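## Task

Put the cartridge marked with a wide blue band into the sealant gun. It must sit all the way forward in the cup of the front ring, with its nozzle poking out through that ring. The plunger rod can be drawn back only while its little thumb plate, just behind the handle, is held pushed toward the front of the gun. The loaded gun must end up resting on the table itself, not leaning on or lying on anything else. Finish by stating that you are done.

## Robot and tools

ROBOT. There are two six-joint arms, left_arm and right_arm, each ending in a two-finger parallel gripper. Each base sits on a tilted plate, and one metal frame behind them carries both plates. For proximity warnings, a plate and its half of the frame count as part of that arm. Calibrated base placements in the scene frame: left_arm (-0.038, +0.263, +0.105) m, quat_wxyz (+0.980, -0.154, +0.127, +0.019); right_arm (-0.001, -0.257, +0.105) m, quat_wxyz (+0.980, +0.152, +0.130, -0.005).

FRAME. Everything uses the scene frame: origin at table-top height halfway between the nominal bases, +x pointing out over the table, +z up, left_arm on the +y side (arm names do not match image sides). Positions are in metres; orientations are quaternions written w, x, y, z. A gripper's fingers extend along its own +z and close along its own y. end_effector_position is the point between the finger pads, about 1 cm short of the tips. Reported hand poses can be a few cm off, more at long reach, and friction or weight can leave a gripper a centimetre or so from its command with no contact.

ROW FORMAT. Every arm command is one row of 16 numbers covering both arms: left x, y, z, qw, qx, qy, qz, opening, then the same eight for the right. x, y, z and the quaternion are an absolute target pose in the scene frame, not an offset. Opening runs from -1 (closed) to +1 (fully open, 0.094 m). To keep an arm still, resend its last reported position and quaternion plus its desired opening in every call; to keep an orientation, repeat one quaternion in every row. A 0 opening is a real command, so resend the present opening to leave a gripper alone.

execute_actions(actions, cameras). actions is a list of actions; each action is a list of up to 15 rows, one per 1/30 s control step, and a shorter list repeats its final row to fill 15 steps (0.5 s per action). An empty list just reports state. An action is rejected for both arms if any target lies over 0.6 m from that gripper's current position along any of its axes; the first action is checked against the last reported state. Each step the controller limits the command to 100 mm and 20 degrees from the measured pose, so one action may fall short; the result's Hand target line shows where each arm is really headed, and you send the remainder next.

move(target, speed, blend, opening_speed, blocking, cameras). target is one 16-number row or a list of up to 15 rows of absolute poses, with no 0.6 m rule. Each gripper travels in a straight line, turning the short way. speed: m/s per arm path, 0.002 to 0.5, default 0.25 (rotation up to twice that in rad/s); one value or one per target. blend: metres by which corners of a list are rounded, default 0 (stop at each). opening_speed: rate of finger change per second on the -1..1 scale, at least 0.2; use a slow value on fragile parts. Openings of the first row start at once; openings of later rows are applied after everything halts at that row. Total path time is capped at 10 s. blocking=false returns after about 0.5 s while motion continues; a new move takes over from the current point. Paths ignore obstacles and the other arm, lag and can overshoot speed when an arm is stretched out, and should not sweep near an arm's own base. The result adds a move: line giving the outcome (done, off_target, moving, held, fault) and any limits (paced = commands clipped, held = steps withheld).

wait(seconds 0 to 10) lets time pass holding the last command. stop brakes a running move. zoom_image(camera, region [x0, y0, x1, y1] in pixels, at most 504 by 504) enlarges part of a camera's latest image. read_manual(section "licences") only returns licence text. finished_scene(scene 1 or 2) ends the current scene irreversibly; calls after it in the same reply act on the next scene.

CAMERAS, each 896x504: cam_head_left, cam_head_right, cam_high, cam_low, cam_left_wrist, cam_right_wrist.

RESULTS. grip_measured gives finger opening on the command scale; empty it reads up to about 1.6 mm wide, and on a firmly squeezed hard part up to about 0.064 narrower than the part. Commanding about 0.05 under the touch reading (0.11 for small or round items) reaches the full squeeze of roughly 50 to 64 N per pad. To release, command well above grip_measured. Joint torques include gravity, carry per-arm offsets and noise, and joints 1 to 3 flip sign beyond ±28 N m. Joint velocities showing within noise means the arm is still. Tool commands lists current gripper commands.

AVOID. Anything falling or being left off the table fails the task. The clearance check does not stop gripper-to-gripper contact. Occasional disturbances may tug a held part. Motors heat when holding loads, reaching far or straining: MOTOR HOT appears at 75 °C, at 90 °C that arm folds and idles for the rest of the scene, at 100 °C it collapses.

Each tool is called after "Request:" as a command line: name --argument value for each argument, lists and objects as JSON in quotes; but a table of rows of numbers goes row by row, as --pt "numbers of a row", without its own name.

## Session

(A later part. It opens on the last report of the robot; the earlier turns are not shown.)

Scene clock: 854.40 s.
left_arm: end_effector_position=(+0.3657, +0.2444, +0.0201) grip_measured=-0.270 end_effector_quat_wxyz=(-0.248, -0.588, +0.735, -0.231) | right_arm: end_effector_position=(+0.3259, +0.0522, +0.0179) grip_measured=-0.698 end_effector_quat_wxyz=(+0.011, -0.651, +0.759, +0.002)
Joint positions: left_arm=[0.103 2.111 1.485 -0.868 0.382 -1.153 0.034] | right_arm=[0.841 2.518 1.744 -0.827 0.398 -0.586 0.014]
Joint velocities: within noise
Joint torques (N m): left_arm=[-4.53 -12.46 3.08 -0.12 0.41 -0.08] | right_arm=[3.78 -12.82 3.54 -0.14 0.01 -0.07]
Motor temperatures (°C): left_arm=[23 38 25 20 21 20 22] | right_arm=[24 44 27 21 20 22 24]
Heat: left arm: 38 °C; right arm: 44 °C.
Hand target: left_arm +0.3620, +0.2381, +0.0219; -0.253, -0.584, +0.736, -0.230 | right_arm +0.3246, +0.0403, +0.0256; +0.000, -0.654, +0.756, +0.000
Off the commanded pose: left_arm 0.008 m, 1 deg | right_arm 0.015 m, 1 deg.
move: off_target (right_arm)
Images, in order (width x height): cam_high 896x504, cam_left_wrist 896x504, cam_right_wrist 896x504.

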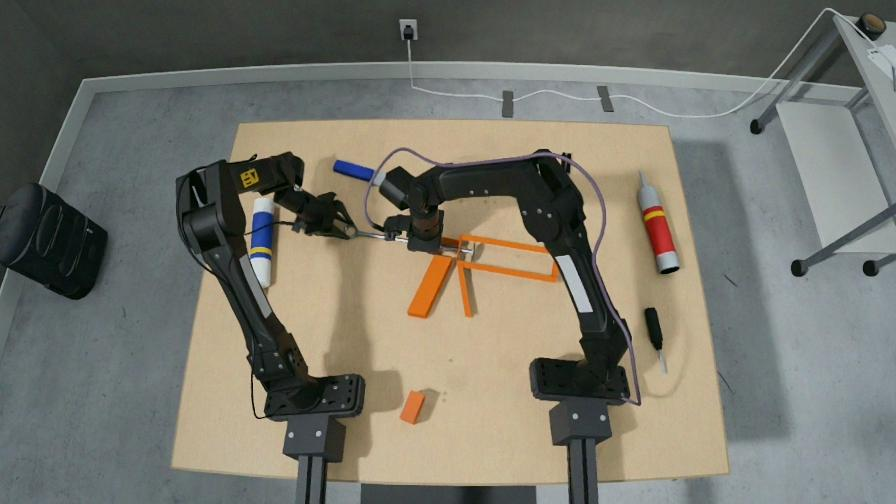

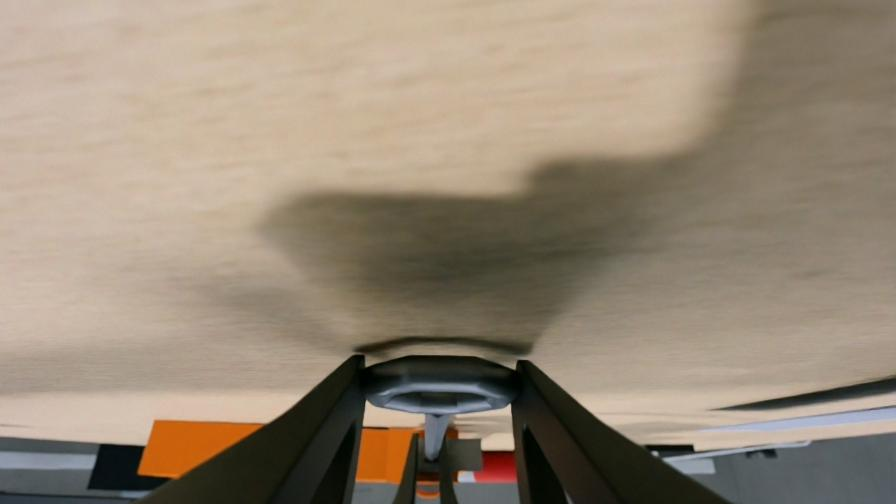

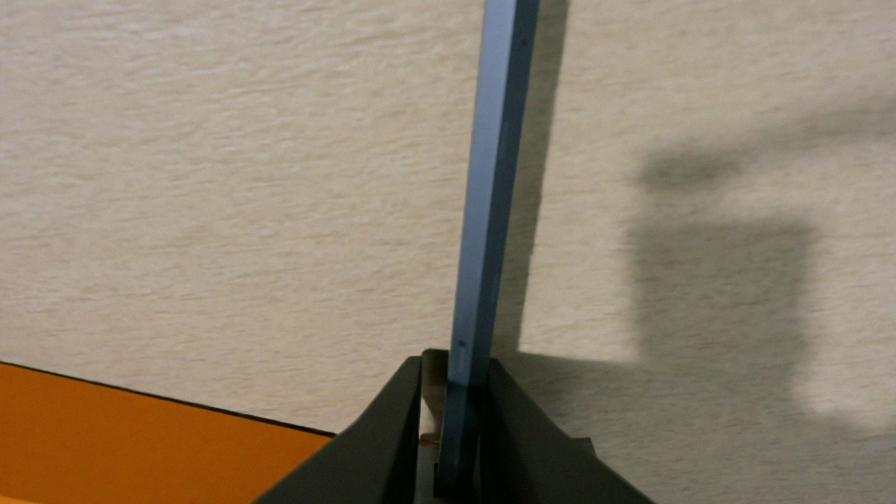

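Request:
move --pt "0.372 0.272 0.020 0.248 0.588 -0.735 0.231 -0.5 0.3245 0.038 0.024 0 0.6541 -0.7564 0 -0.7" --speed 0.05 --cameras '["cam_right_wrist","cam_left_wrist","cam_high"]'

Request:
zoom_image --camera "cam_high" --region '[395, 175, 595, 325]'

Scene clock: 859.90 s.
left_arm: end_effector_position=(+0.3680, +0.2554, +0.0271) grip_measured=-0.270 end_effector_quat_wxyz=(-0.258, -0.581, +0.732, -0.244) | right_arm: end_effector_position=(+0.3281, +0.0608, +0.0207) grip_measured=-0.698 end_effector_quat_wxyz=(+0.027, -0.649, +0.760, +0.019)
Joint positions: left_arm=[0.137 2.118 1.53 -0.931 0.418 -1.104 0.034] | right_arm=[0.841 2.51 1.74 -0.794 0.369 -0.595 0.014]
Joint velocities: within noise
Joint torques (N m): left_arm=[-0.84 -10.74 6.95 -0.35 0.09 0.17] | right_arm=[3.49 -12.33 3.17 -0.33 0.3 0]
Motor temperatures (°C): left_arm=[23 38 26 20 21 20 22] | right_arm=[24 44 27 21 20 22 24]
Heat: left arm: 38 °C; right arm: 44 °C.
Hand target: left_arm +0.3715, +0.2719, +0.0203; -0.248, -0.588, +0.735, -0.231 | right_arm +0.3249, +0.0390, +0.0238; +0.000, -0.654, +0.756, +0.000
Off the commanded pose: left_arm 0.018 m, 2 deg | right_arm 0.023 m, 4 deg.
move: off_target (left_arm, right_arm)
Images, in order (width x height): cam_high 896x504, cam_left_wrist 896x504, cam_right_wrist 896x504.

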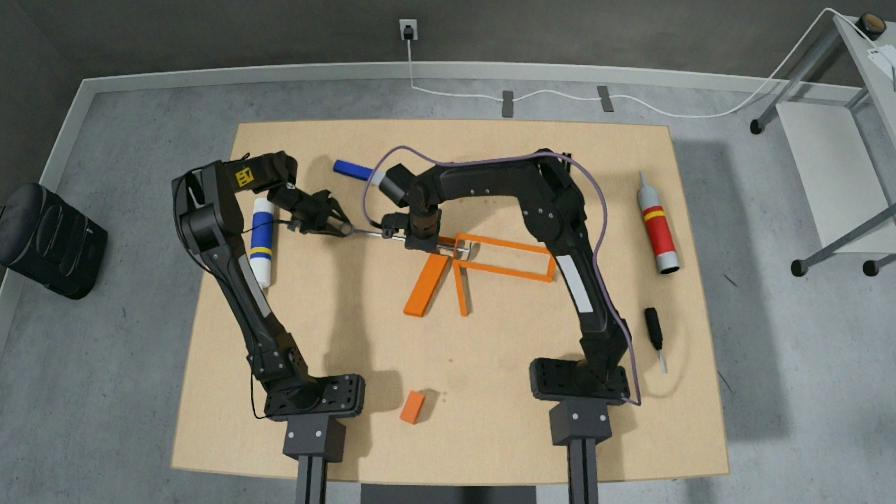

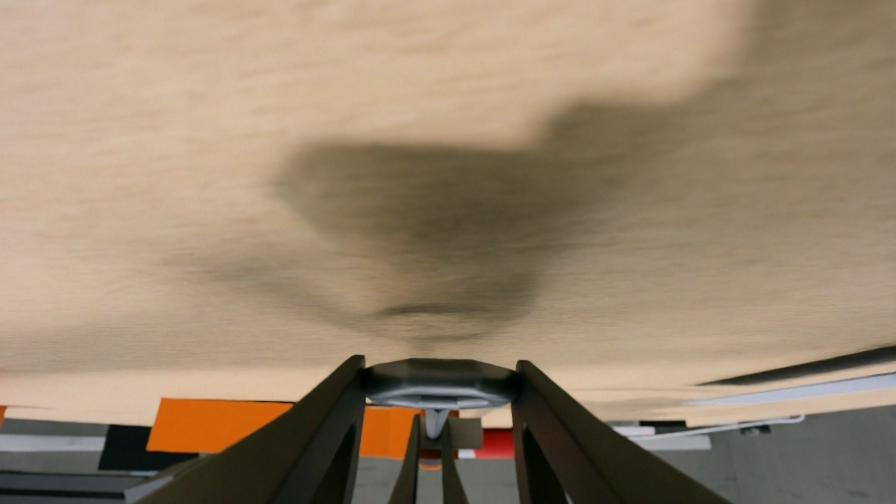

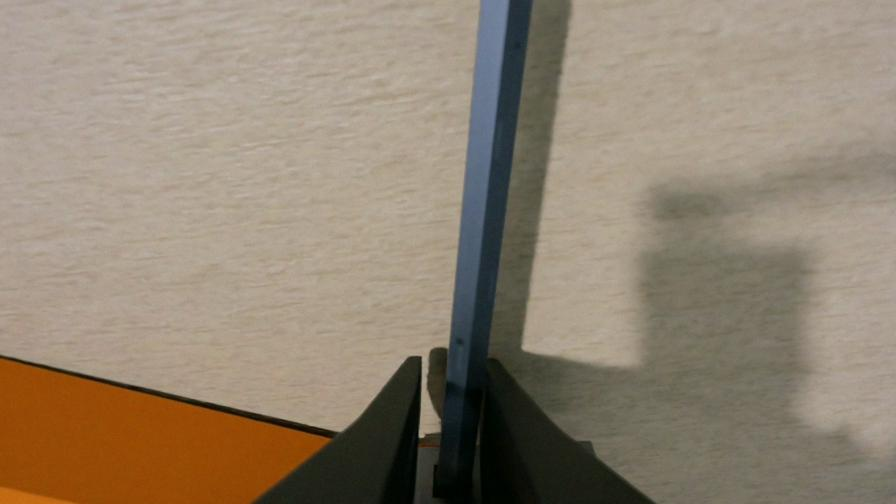

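Scaled by 2.520 from the camera's 896x504 image, which has a finer 1280x720 frame.

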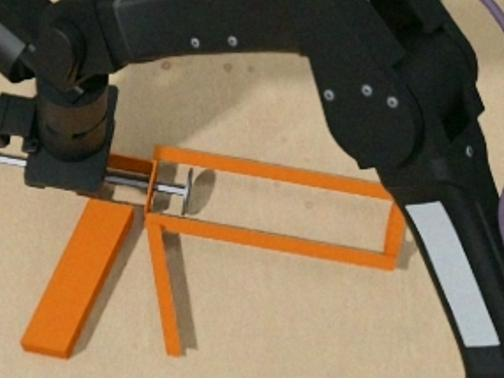

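Request:
move --pt "0.376 0.290 0.018 0.248 0.588 -0.735 0.231 -0.5 0.318 0.005 0.024 0 0.6541 -0.7564 0 -0.7" --speed 0.05 --cameras '["cam_right_wrist","cam_left_wrist","cam_high"]'

Request:
zoom_image --camera "cam_high" --region '[395, 175, 595, 325]'

Scene clock: 867.33 s.
left_arm: end_effector_position=(+0.3695, +0.2615, +0.0273) grip_measured=-0.271 end_effector_quat_wxyz=(-0.273, -0.576, +0.727, -0.255) | right_arm: end_effector_position=(+0.3279, +0.0572, +0.0360) grip_measured=-0.698 end_effector_quat_wxyz=(+0.070, -0.647, +0.758, +0.049)
Joint positions: left_arm=[0.164 2.149 1.58 -0.985 0.454 -1.063 0.034] | right_arm=[0.829 2.387 1.579 -0.654 0.315 -0.641 0.014]
Joint velocities: within noise
Joint torques (N m): left_arm=[0.28 -11.63 7.61 -0.39 -0.23 0.19] | right_arm=[1.57 -10.84 1.91 -0.84 0.8 0.04]
Motor temperatures (°C): left_arm=[23 38 26 20 21 20 22] | right_arm=[24 44 26 21 21 22 24]
Heat: left arm: 38 °C; right arm: 44 °C.
Hand target: left_arm +0.3750, +0.2898, +0.0189; -0.248, -0.589, +0.734, -0.231 | right_arm +0.3189, +0.0091, +0.0252; +0.003, -0.656, +0.755, +0.003
Off the commanded pose: left_arm 0.031 m, 4 deg | right_arm 0.054 m, 10 deg.
move: off_target (left_arm, right_arm)
Images, in order (width x height): cam_high 896x504, cam_left_wrist 896x504, cam_right_wrist 896x504.

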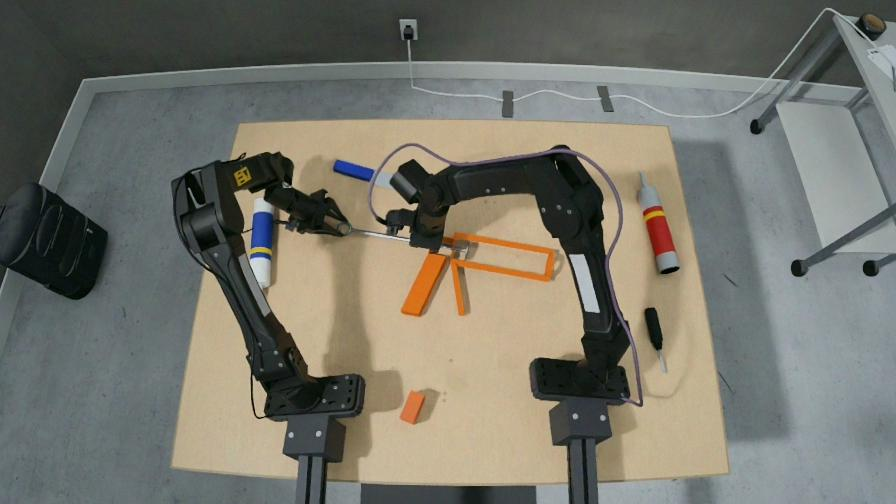

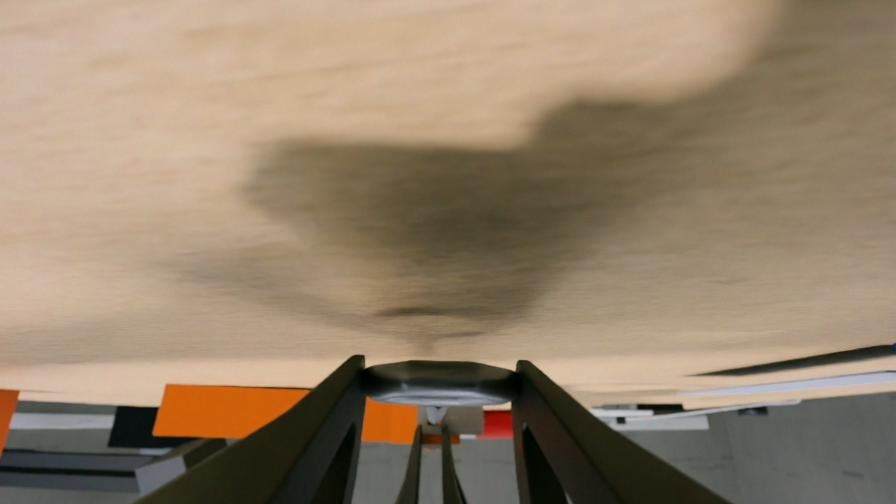

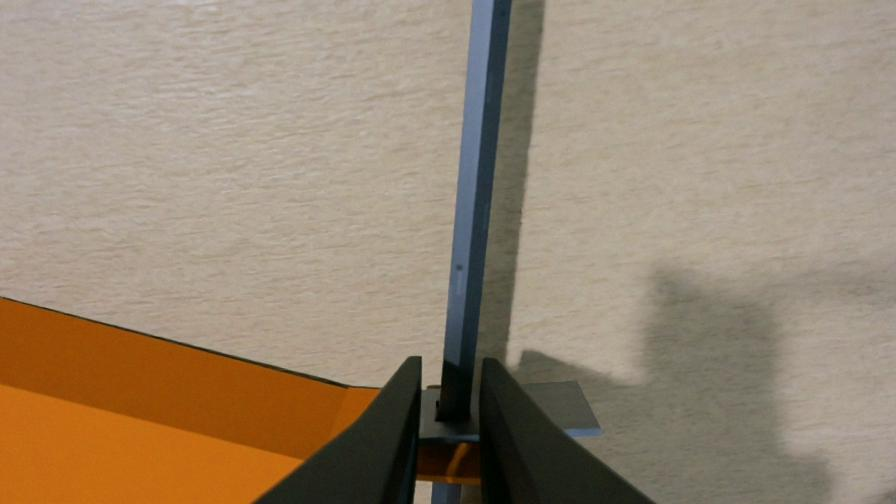

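Scaled by 2.520 from the camera's 896x504 image, which has a finer 1280x720 frame.

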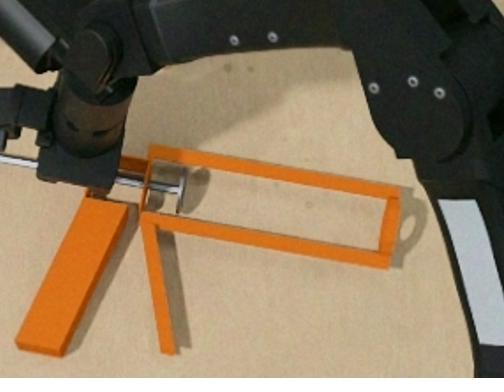

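Request:
move --pt "0.364 0.250 0.018 0.265 0.580 -0.730 0.242 -0.5 0.330 0.075 0.040 0 0.6541 -0.7564 0 -0.7" --pt "0.364 0.250 0.018 0.265 0.580 -0.730 0.242 -0.5 0.330 0.07 0.16 0 0.6541 -0.7564 0 -0.7" --speed 0.1 --cameras '["cam_right_wrist","cam_left_wrist"]'

Scene clock: 892.37 s.
left_arm: end_effector_position=(+0.3666, +0.2607, +0.0188) grip_measured=-0.271 end_effector_quat_wxyz=(-0.266, -0.587, +0.725, -0.243) | right_arm: end_effector_position=(+0.3271, +0.0647, +0.1391) grip_measured=-0.698 end_effector_quat_wxyz=(-0.022, -0.657, +0.754, -0.004)
Joint positions: left_arm=[0.159 2.146 1.546 -0.939 0.428 -1.096 0.034] | right_arm=[0.954 2.553 2.254 -1.423 0.387 -0.451 0.014]
Joint velocities: within noise
Joint torques (N m): left_arm=[-5.46 -12.88 2.04 0.03 0.33 -0.1] | right_arm=[5.86 -12.49 8.75 0.04 0 0.08]
Motor temperatures (°C): left_arm=[23 35 28 20 21 20 22] | right_arm=[24 45 27 22 21 22 24]
Heat: left arm: 35 °C; right arm: 45 °C.
Hand target: left_arm +0.3638, +0.2502, +0.0181; -0.266, -0.580, +0.731, -0.242 | right_arm +0.3297, +0.0697, +0.1598; +0.000, -0.654, +0.756, +0.000
Off the commanded pose: left_arm 0.011 m, 1 deg | right_arm 0.022 m, 3 deg.
move: off_target (left_arm, right_arm)
Images, in order (width x height): cam_left_wrist 896x504, cam_right_wrist 896x504.

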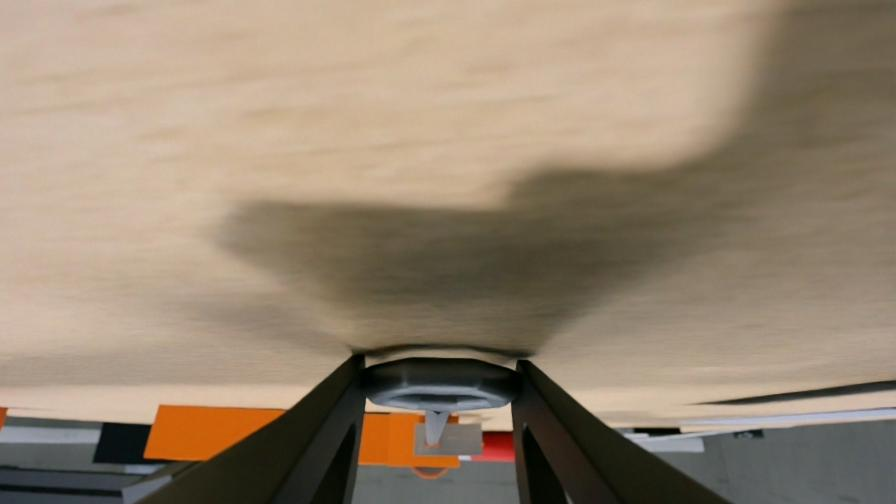

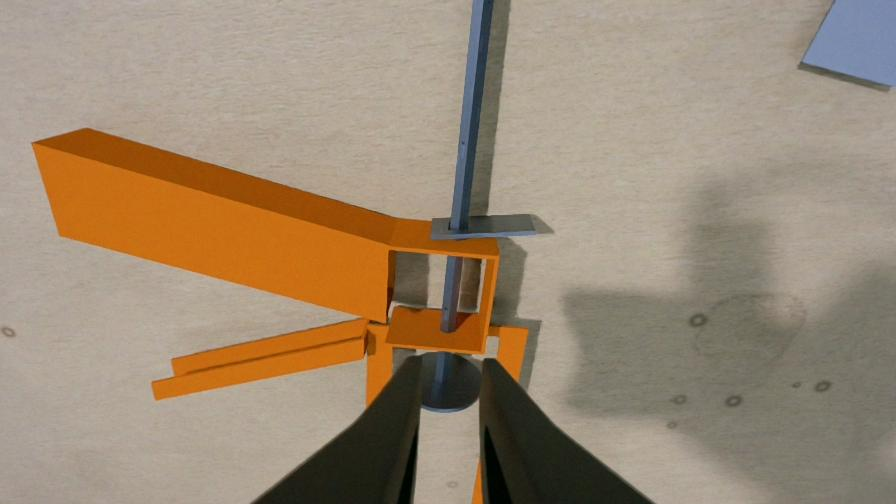

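Request:
move --pt "0.364 0.250 0.018 0.265 0.580 -0.730 0.242 -0.5 0.340 0.029 0.11 0 0.0915 0.9958 0 0.85" --pt "0.364 0.250 0.018 0.265 0.580 -0.730 0.242 -0.5 0.338 0.029 0.06 0 0.0915 0.9958 0 0.85" --speed '[0.3, 0.1]' --cameras '["cam_right_wrist"]'

Scene clock: 913.13 s.
left_arm: end_effector_position=(+0.3666, +0.2607, +0.0188) grip_measured=-0.271 end_effector_quat_wxyz=(-0.266, -0.587, +0.725, -0.243) | right_arm: end_effector_position=(+0.3403, +0.0302, +0.0647) grip_measured=+0.848 end_effector_quat_wxyz=(-0.004, +0.098, +0.995, +0.006)
Joint positions: left_arm=[0.159 2.146 1.546 -0.939 0.428 -1.096 0.034] | right_arm=[0.825 2.419 1.793 -0.987 0.387 1.018 0.087]
Joint velocities: within noise
Joint torques (N m): left_arm=[-5.45 -12.82 2.03 0.04 0.34 -0.1] | right_arm=[4.42 -9.52 4.18 0.45 0.12 -0.05]
Motor temperatures (°C): left_arm=[24 40 26 20 21 20 22] | right_arm=[25 46 27 21 21 22 24]
Heat: left arm: 40 °C; right arm: 46 °C.
Hand target: left_arm +0.3638, +0.2502, +0.0181; -0.266, -0.580, +0.731, -0.242 | right_arm +0.3380, +0.0289, +0.0601; +0.000, +0.092, +0.996, +0.000
Off the commanded pose: left_arm 0.011 m, 1 deg | right_arm 0.005 m, 1 deg.
move: off_target (left_arm)
Images, in order (width x height): cam_right_wrist 896x504.

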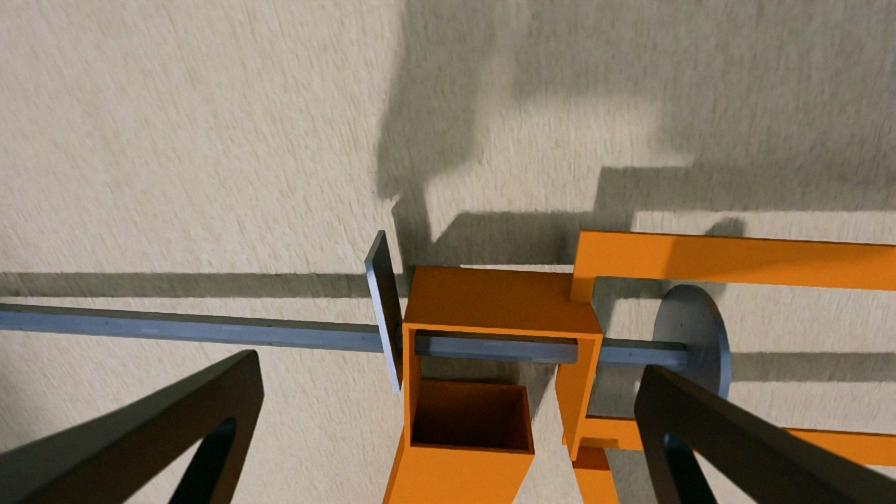

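Request:
move --pt "0.364 0.250 0.018 0.265 0.580 -0.730 0.242 -0.5 0.342 0.018 0.036 0 0.0915 0.9958 0 0.85" --speed '[0.1]' --cameras '["cam_right_wrist"]'

Request:
zoom_image --camera "cam_right_wrist" --region '[230, 250, 730, 504]'

Scene clock: 931.67 s.
left_arm: end_effector_position=(+0.3666, +0.2607, +0.0188) grip_measured=-0.271 end_effector_quat_wxyz=(-0.266, -0.587, +0.725, -0.243) | right_arm: end_effector_position=(+0.3457, +0.0192, +0.0421) grip_measured=+0.848 end_effector_quat_wxyz=(-0.003, +0.100, +0.995, +0.008)
Joint positions: left_arm=[0.159 2.146 1.546 -0.939 0.428 -1.096 0.034] | right_arm=[0.781 2.419 1.723 -0.895 0.387 0.972 0.087]
Joint velocities: within noise
Joint torques (N m): left_arm=[-5.46 -12.85 2.03 0.03 0.34 -0.09] | right_arm=[4.49 -9.14 4.03 0.35 0.13 -0.05]
Motor temperatures (°C): left_arm=[24 42 25 20 21 20 22] | right_arm=[24 45 27 21 21 22 24]
Heat: left arm: 42 °C; right arm: 45 °C.
Hand target: left_arm +0.3638, +0.2502, +0.0181; -0.266, -0.580, +0.731, -0.242 | right_arm +0.3420, +0.0180, +0.0362; +0.000, +0.092, +0.996, +0.000
Off the commanded pose: left_arm 0.011 m, 1 deg | right_arm 0.007 m, 1 deg.
move: off_target (left_arm)
Images, in order (width x height): cam_right_wrist 896x504.

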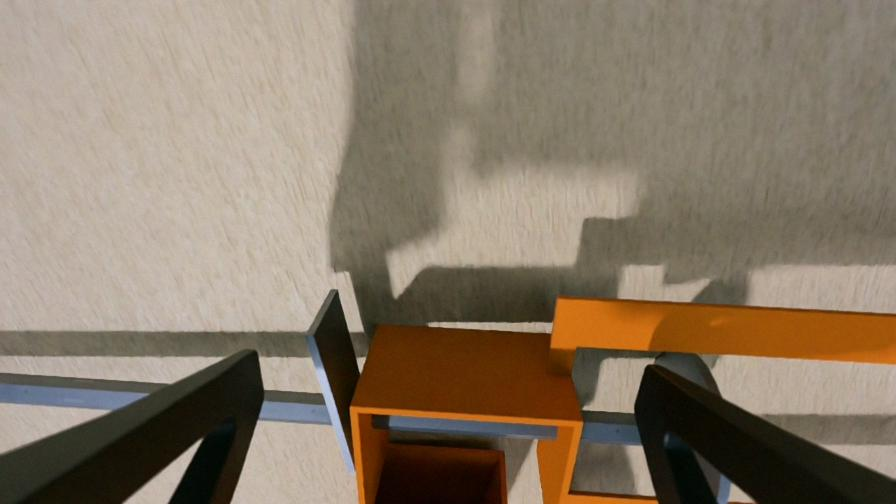

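Scaled by 1.008 from the camera's 896x504 image, which has a finer 1280x720 frame.

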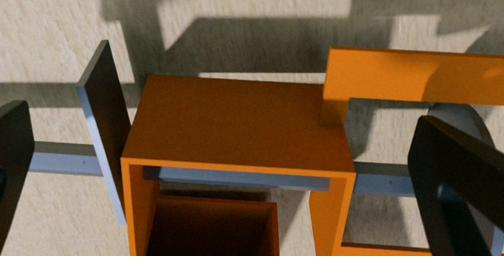

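Request:
move --pt "0.364 0.250 0.018 0.265 0.580 -0.730 0.242 -0.5 0.342 0.018 0.024 0 0.0915 0.9958 0 0.85" --speed '[0.06]' --cameras '["cam_right_wrist"]'

Request:
zoom_image --camera "cam_right_wrist" --region '[230, 250, 730, 504]'

Scene clock: 940.37 s.
left_arm: end_effector_position=(+0.3666, +0.2607, +0.0188) grip_measured=-0.271 end_effector_quat_wxyz=(-0.266, -0.587, +0.725, -0.243) | right_arm: end_effector_position=(+0.3462, +0.0197, +0.0346) grip_measured=+0.848 end_effector_quat_wxyz=(-0.001, +0.099, +0.995, +0.010)
Joint positions: left_arm=[0.159 2.146 1.546 -0.939 0.428 -1.096 0.034] | right_arm=[0.774 2.428 1.709 -0.864 0.388 0.961 0.087]
Joint velocities: within noise
Joint torques (N m): left_arm=[-5.48 -12.83 2.06 0.03 0.34 -0.09] | right_arm=[4.21 -8.42 3.97 0.47 0.13 -0.05]
Motor temperatures (°C): left_arm=[24 42 25 20 21 20 22] | right_arm=[24 45 27 21 21 22 24]
Heat: left arm: 42 °C; right arm: 45 °C.
Hand target: left_arm +0.3638, +0.2502, +0.0181; -0.266, -0.580, +0.731, -0.242 | right_arm +0.3419, +0.0178, +0.0242; +0.000, +0.092, +0.996, +0.000
Off the commanded pose: left_arm 0.011 m, 1 deg | right_arm 0.012 m, 1 deg.
move: off_target (left_arm, right_arm)
Images, in order (width x height): cam_right_wrist 896x504.

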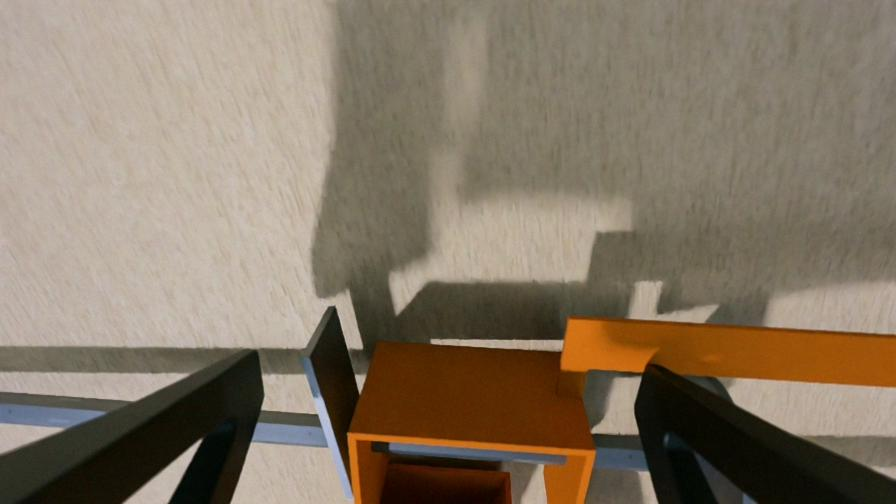

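Scaled by 1.008 from the camera's 896x504 image, which has a finer 1280x720 frame.

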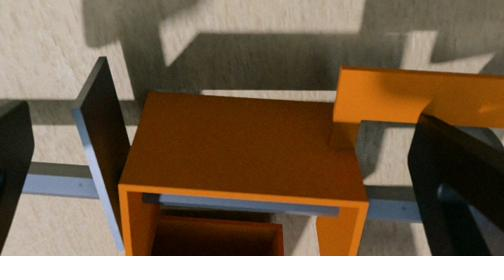

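Request:
move --pt "0.364 0.250 0.018 0.265 0.580 -0.730 0.242 -0.5 0.340 0.016 0.019 0 0.0915 0.9958 0 0.85" --pt "0.364 0.250 0.018 0.265 0.580 -0.730 0.242 -0.5 0.340 0.016 0.019 0 0.0915 0.9958 0 0.3" --pt "0.364 0.250 0.018 0.265 0.580 -0.730 0.242 -0.5 0.340 0.016 0.018 0 0.0915 0.9958 0 0.0" --speed '[0.06]' --opening_speed 0.6 --cameras '["cam_right_wrist","cam_left_wrist"]'

Request:
zoom_image --camera "cam_right_wrist" --region '[230, 250, 730, 504]'

Request:
zoom_image --camera "cam_left_wrist" --region '[330, 380, 560, 504]'

speed must be one number or one for each of the 3 targets, got a list of 1; nothing of the call was run

Scaled by 1.008 from the camera's 896x504 image, which has a finer 1280x720 frame.

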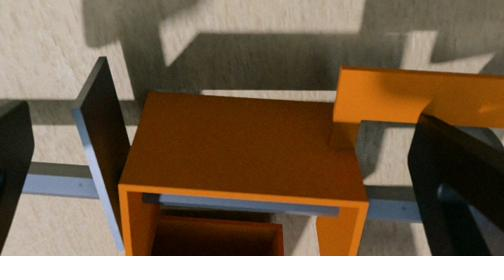

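This scene's latest camera images include none from cam_left_wrist. They are from: cam_right_wrist. cam_left_wrist's image comes with the result of a call that names it in "cameras".

Request:
move --pt "0.364 0.250 0.018 0.265 0.580 -0.730 0.242 -0.5 0.340 0.016 0.019 0 0.0915 0.9958 0 0.85" --pt "0.364 0.250 0.018 0.265 0.580 -0.730 0.242 -0.5 0.340 0.016 0.019 0 0.0915 0.9958 0 0.3" --pt "0.364 0.250 0.018 0.265 0.580 -0.730 0.242 -0.5 0.340 0.016 0.018 0 0.0915 0.9958 0 0.0" --speed 0.06 --opening_speed 0.6 --cameras '["cam_right_wrist","cam_left_wrist"]'

Request:
zoom_image --camera "cam_right_wrist" --region '[230, 250, 730, 504]'

Request:
zoom_image --camera "cam_left_wrist" --region '[330, 380, 560, 504]'

Scene clock: 960.30 s.
left_arm: end_effector_position=(+0.3667, +0.2607, +0.0188) grip_measured=-0.271 end_effector_quat_wxyz=(-0.266, -0.587, +0.725, -0.243) | right_arm: end_effector_position=(+0.3449, +0.0178, +0.0325) grip_measured=+0.133 end_effector_quat_wxyz=(+0.005, +0.091, +0.996, +0.003)
Joint positions: left_arm=[0.159 2.146 1.546 -0.939 0.428 -1.097 0.034] | right_arm=[0.778 2.428 1.696 -0.855 0.406 0.95 0.053]
Joint velocities: within noise
Joint torques (N m): left_arm=[-5.46 -12.86 2.03 0.03 0.34 -0.09] | right_arm=[3.54 -8.44 2.78 0.69 -0.04 -0.02]
Motor temperatures (°C): left_arm=[24 43 25 20 21 20 23] | right_arm=[24 41 26 22 21 22 24]
Heat: left arm: 43 °C; right arm: 41 °C.
Hand target: left_arm +0.3638, +0.2502, +0.0181; -0.266, -0.580, +0.731, -0.242 | right_arm +0.3396, +0.0157, +0.0184; +0.000, +0.091, +0.996, +0.000
Off the commanded pose: left_arm 0.011 m, 1 deg | right_arm 0.015 m, 1 deg.
move: off_target (left_arm, right_arm); target 2's new opening was sent with right_arm's hand 0.016 m and 1 deg from that target; target 3's new opening was sent with right_arm's hand 0.017 m and 1 deg from that target
Images, in order (width x height): cam_left_wrist 896x504, cam_right_wrist 896x504.

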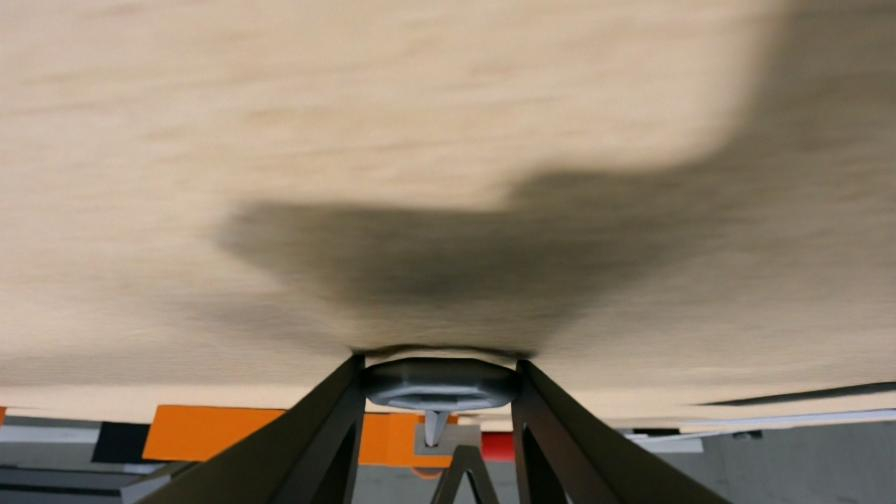

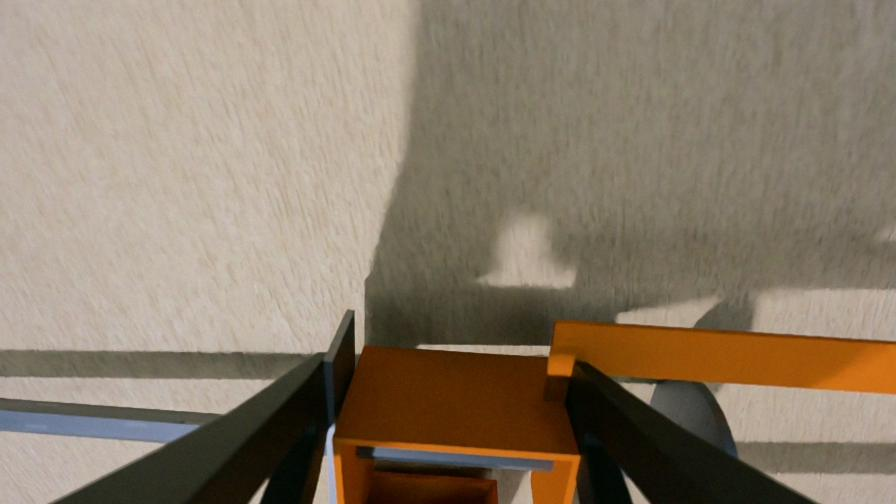

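Scaled by 1.008 from the camera's 896x504 image, which has a finer 1280x720 frame.

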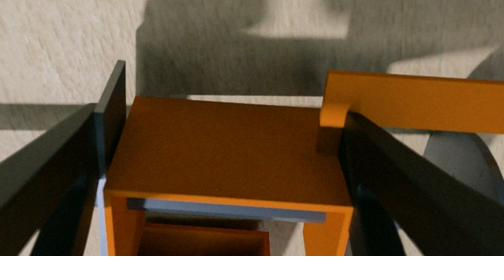

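Scaled by 2.191 from the camera's 896x504 image, which has a finer 1280x720 frame.

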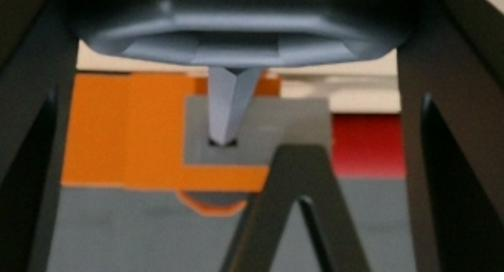

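Request:
move --pt "0.372 0.297 0.020 0.265 0.583 -0.728 0.244 -0.55 0.337 0.002 0.018 0 0.0915 0.9958 0 -0.1" --speed 0.05 --cameras '["cam_right_wrist","cam_left_wrist","cam_high"]'

Request:
zoom_image --camera "cam_high" --region '[395, 175, 595, 325]'

Scene clock: 966.57 s.
left_arm: end_effector_position=(+0.3681, +0.2775, +0.0280) grip_measured=-0.271 end_effector_quat_wxyz=(-0.281, -0.579, +0.720, -0.259) | right_arm: end_effector_position=(+0.3448, +0.0181, +0.0344) grip_measured=+0.131 end_effector_quat_wxyz=(+0.016, +0.090, +0.996, +0.020)
Joint positions: left_arm=[0.208 2.162 1.617 -1.039 0.471 -1.026 0.034] | right_arm=[0.778 2.389 1.632 -0.786 0.4 0.932 0.053]
Joint velocities: within noise
Joint torques (N m): left_arm=[-0.51 -11.37 7.13 -0.44 -0.01 0.27] | right_arm=[2.28 -8.95 1.74 0.35 0.01 -0.01]
Motor temperatures (°C): left_arm=[24 43 25 20 21 20 23] | right_arm=[24 40 26 22 21 22 24]
Heat: left arm: 43 °C; right arm: 40 °C.
Hand target: left_arm +0.3715, +0.2969, +0.0205; -0.265, -0.584, +0.728, -0.244 | right_arm +0.3365, +0.0022, +0.0186; +0.000, +0.091, +0.996, +0.000
Off the commanded pose: left_arm 0.021 m, 3 deg | right_arm 0.024 m, 3 deg.
move: off_target (left_arm, right_arm)
Images, in order (width x height): cam_high 896x504, cam_left_wrist 896x504, cam_right_wrist 896x504.

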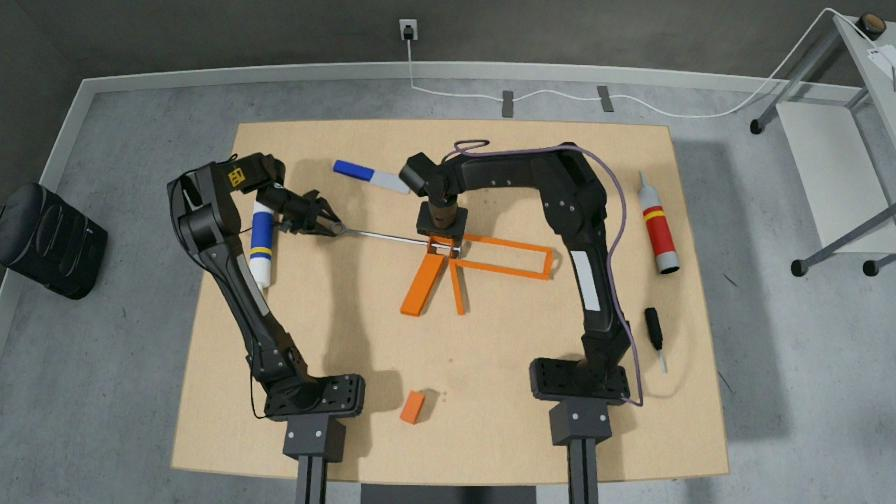

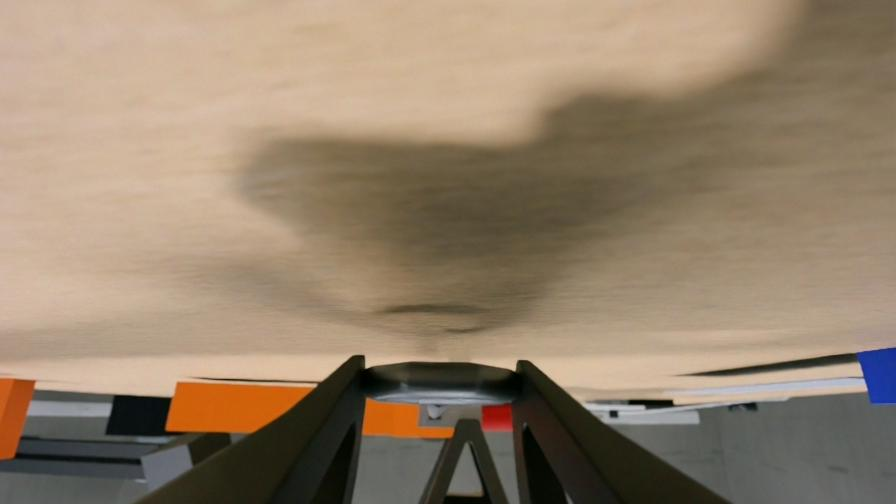

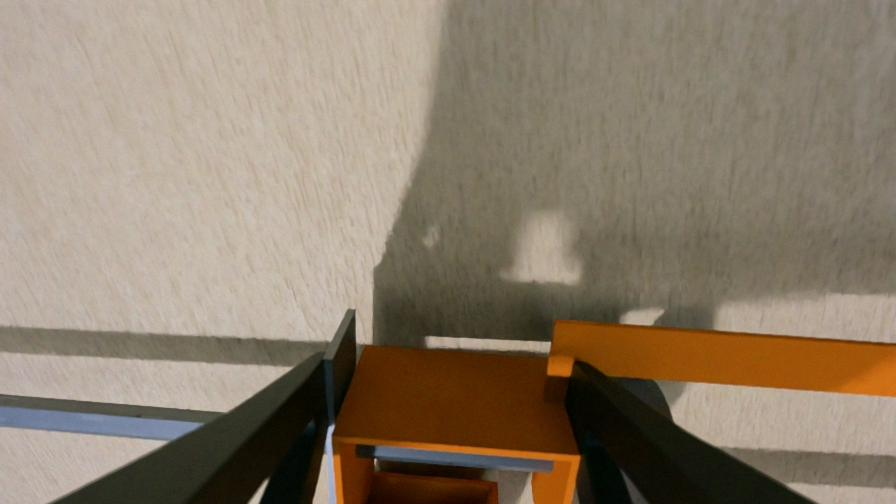

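Scaled by 2.520 from the camera's 896x504 image, which has a finer 1280x720 frame.

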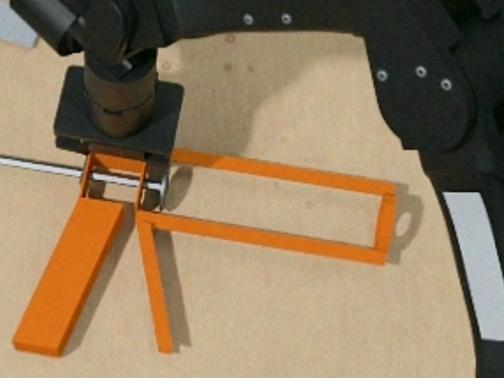

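Request:
move --pt "0.366 0.272 0.020 0.275 0.580 -0.722 0.253 -0.55 0.340 0.012 0.018 0 0.0915 0.9958 0 0.0" --pt "0.366 0.272 0.020 0.275 0.580 -0.722 0.253 -0.55 0.343 0.018 0.020 0 0.0915 0.9958 0 0.35" --pt "0.366 0.272 0.020 0.275 0.580 -0.722 0.253 -0.55 0.343 0.016 0.12 0 0.0915 0.9958 0 0.35" --pt "0.366 0.272 0.020 0.275 0.580 -0.722 0.253 -0.55 0.340 0.005 0.075 0 0.0915 0.9958 0 0.98" --speed 0.12 --cameras '["cam_right_wrist","cam_left_wrist"]'

Scene clock: 983.77 s.
left_arm: end_effector_position=(+0.3686, +0.2762, +0.0222) grip_measured=-0.271 end_effector_quat_wxyz=(-0.274, -0.582, +0.721, -0.257) | right_arm: end_effector_position=(+0.3371, +0.0059, +0.0683) grip_measured=+0.978 end_effector_quat_wxyz=(-0.012, +0.094, +0.995, -0.004)
Joint positions: left_arm=[0.205 2.162 1.597 -1.002 0.462 -1.037 0.034] | right_arm=[0.797 2.353 1.713 -0.992 0.388 0.991 0.093]
Joint velocities: within noise
Joint torques (N m): left_arm=[-3.88 -12.52 3.06 -0.17 0.33 -0.05] | right_arm=[4.51 -11.38 4.14 0.35 0.12 -0.05]
Motor temperatures (°C): left_arm=[23 41 25 20 21 20 23] | right_arm=[24 41 26 21 21 22 24]
Heat: left arm: 41 °C; right arm: 41 °C.
Hand target: left_arm +0.3660, +0.2721, +0.0200; -0.275, -0.581, +0.723, -0.253 | right_arm +0.3399, +0.0050, +0.0749; +0.000, +0.092, +0.996, +0.000
Off the commanded pose: left_arm 0.005 m, 1 deg | right_arm 0.007 m, 1 deg.
move: done; target 2's new opening was sent with right_arm's hand 0.014 m and 2 deg from that target
Images, in order (width x height): cam_left_wrist 896x504, cam_right_wrist 896x504.

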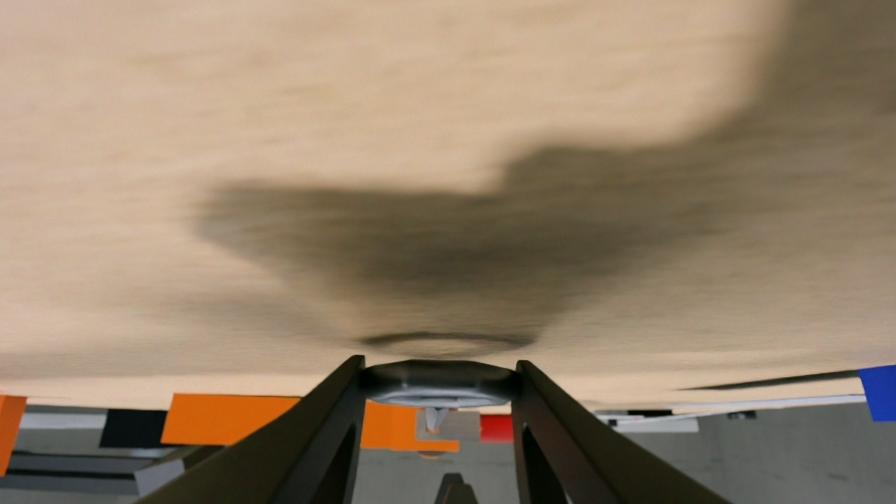

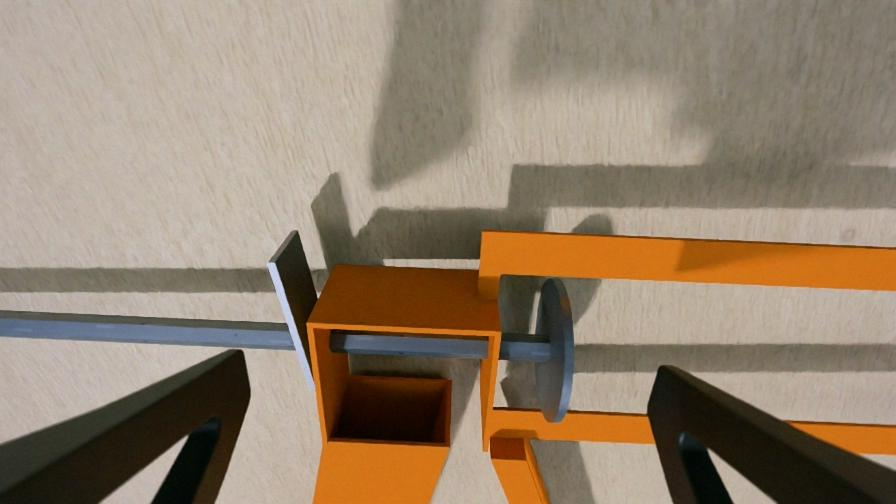

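Request:
move --pt "0.366 0.272 0.020 0.275 0.580 -0.722 0.253 -0.55 0.3395 0.0075 0.038 0 0.0915 0.9958 0 1" --speed 0.08 --cameras '["cam_right_wrist"]'

Request:
zoom_image --camera "cam_right_wrist" --region '[210, 250, 710, 504]'

Scene clock: 1008.13 s.
left_arm: end_effector_position=(+0.3686, +0.2762, +0.0222) grip_measured=-0.271 end_effector_quat_wxyz=(-0.274, -0.582, +0.721, -0.257) | right_arm: end_effector_position=(+0.3432, +0.0088, +0.0457) grip_measured=+0.998 end_effector_quat_wxyz=(-0.001, +0.099, +0.995, +0.009)
Joint positions: left_arm=[0.205 2.162 1.597 -1.002 0.462 -1.037 0.034] | right_arm=[0.772 2.373 1.663 -0.874 0.388 0.96 0.094]
Joint velocities: within noise
Joint torques (N m): left_arm=[-3.86 -12.53 3.04 -0.18 0.33 -0.06] | right_arm=[4.29 -8.51 4.18 0.42 0.12 -0.03]
Motor temperatures (°C): left_arm=[23 42 25 20 21 20 23] | right_arm=[24 46 27 21 21 22 24]
Heat: left arm: 42 °C; right arm: 46 °C.
Hand target: left_arm +0.3660, +0.2721, +0.0200; -0.275, -0.581, +0.723, -0.253 | right_arm +0.3394, +0.0074, +0.0381; +0.000, +0.092, +0.996, +0.000
Off the commanded pose: left_arm 0.005 m, 1 deg | right_arm 0.009 m, 1 deg.
move: done
Images, in order (width x height): cam_right_wrist 896x504.

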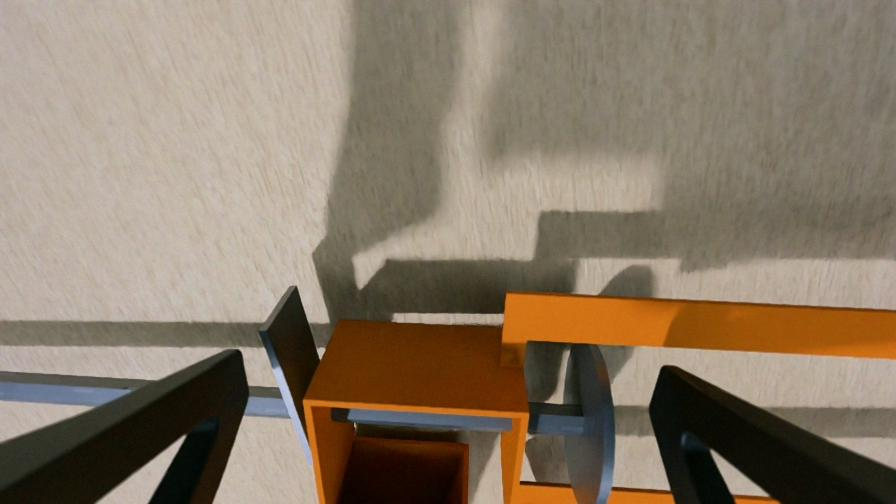

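Scaled by 1.008 from the camera's 896x504 image, which has a finer 1280x720 frame.

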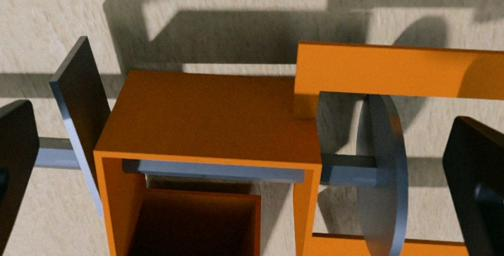

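Request:
move --pt "0.366 0.272 0.020 0.275 0.580 -0.722 0.253 -0.55 0.3395 0.0095 0.021 0 0.0915 0.9958 0 1" --speed 0.06 --cameras '["cam_right_wrist"]'

Request:
zoom_image --camera "cam_right_wrist" --region '[210, 250, 710, 504]'

Scene clock: 1013.87 s.
left_arm: end_effector_position=(+0.3686, +0.2762, +0.0222) grip_measured=-0.271 end_effector_quat_wxyz=(-0.274, -0.582, +0.721, -0.257) | right_arm: end_effector_position=(+0.3439, +0.0106, +0.0358) grip_measured=+0.998 end_effector_quat_wxyz=(+0.000, +0.099, +0.995, +0.010)
Joint positions: left_arm=[0.205 2.162 1.597 -1.002 0.461 -1.037 0.034] | right_arm=[0.765 2.393 1.657 -0.843 0.39 0.951 0.094]
Joint velocities: within noise
Joint torques (N m): left_arm=[-3.9 -12.49 3.06 -0.19 0.33 -0.05] | right_arm=[3.88 -7.61 3.63 0.61 0.11 -0.09]
Motor temperatures (°C): left_arm=[23 42 25 20 21 20 23] | right_arm=[24 45 27 21 21 22 24]
Heat: left arm: 42 °C; right arm: 45 °C.
Hand target: left_arm +0.3660, +0.2721, +0.0200; -0.275, -0.581, +0.723, -0.253 | right_arm +0.3392, +0.0092, +0.0214; +0.000, +0.091, +0.996, +0.000
Off the commanded pose: left_arm 0.005 m, 1 deg | right_arm 0.015 m, 1 deg.
move: off_target (right_arm)
Images, in order (width x height): cam_right_wrist 896x504.

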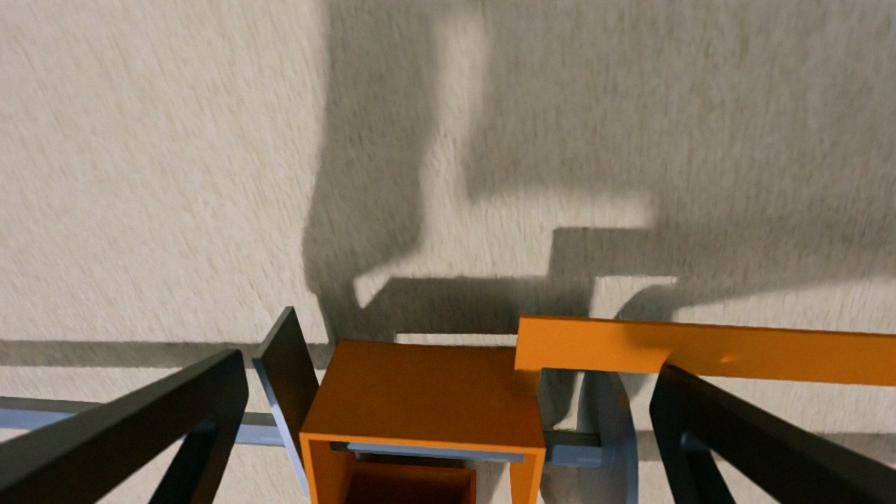

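Scaled by 1.008 from the camera's 896x504 image, which has a finer 1280x720 frame.

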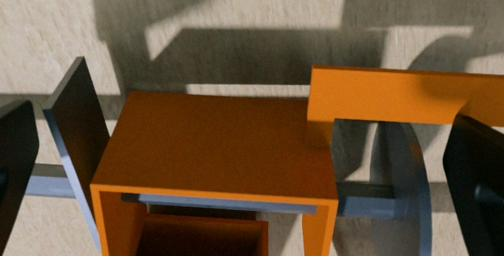

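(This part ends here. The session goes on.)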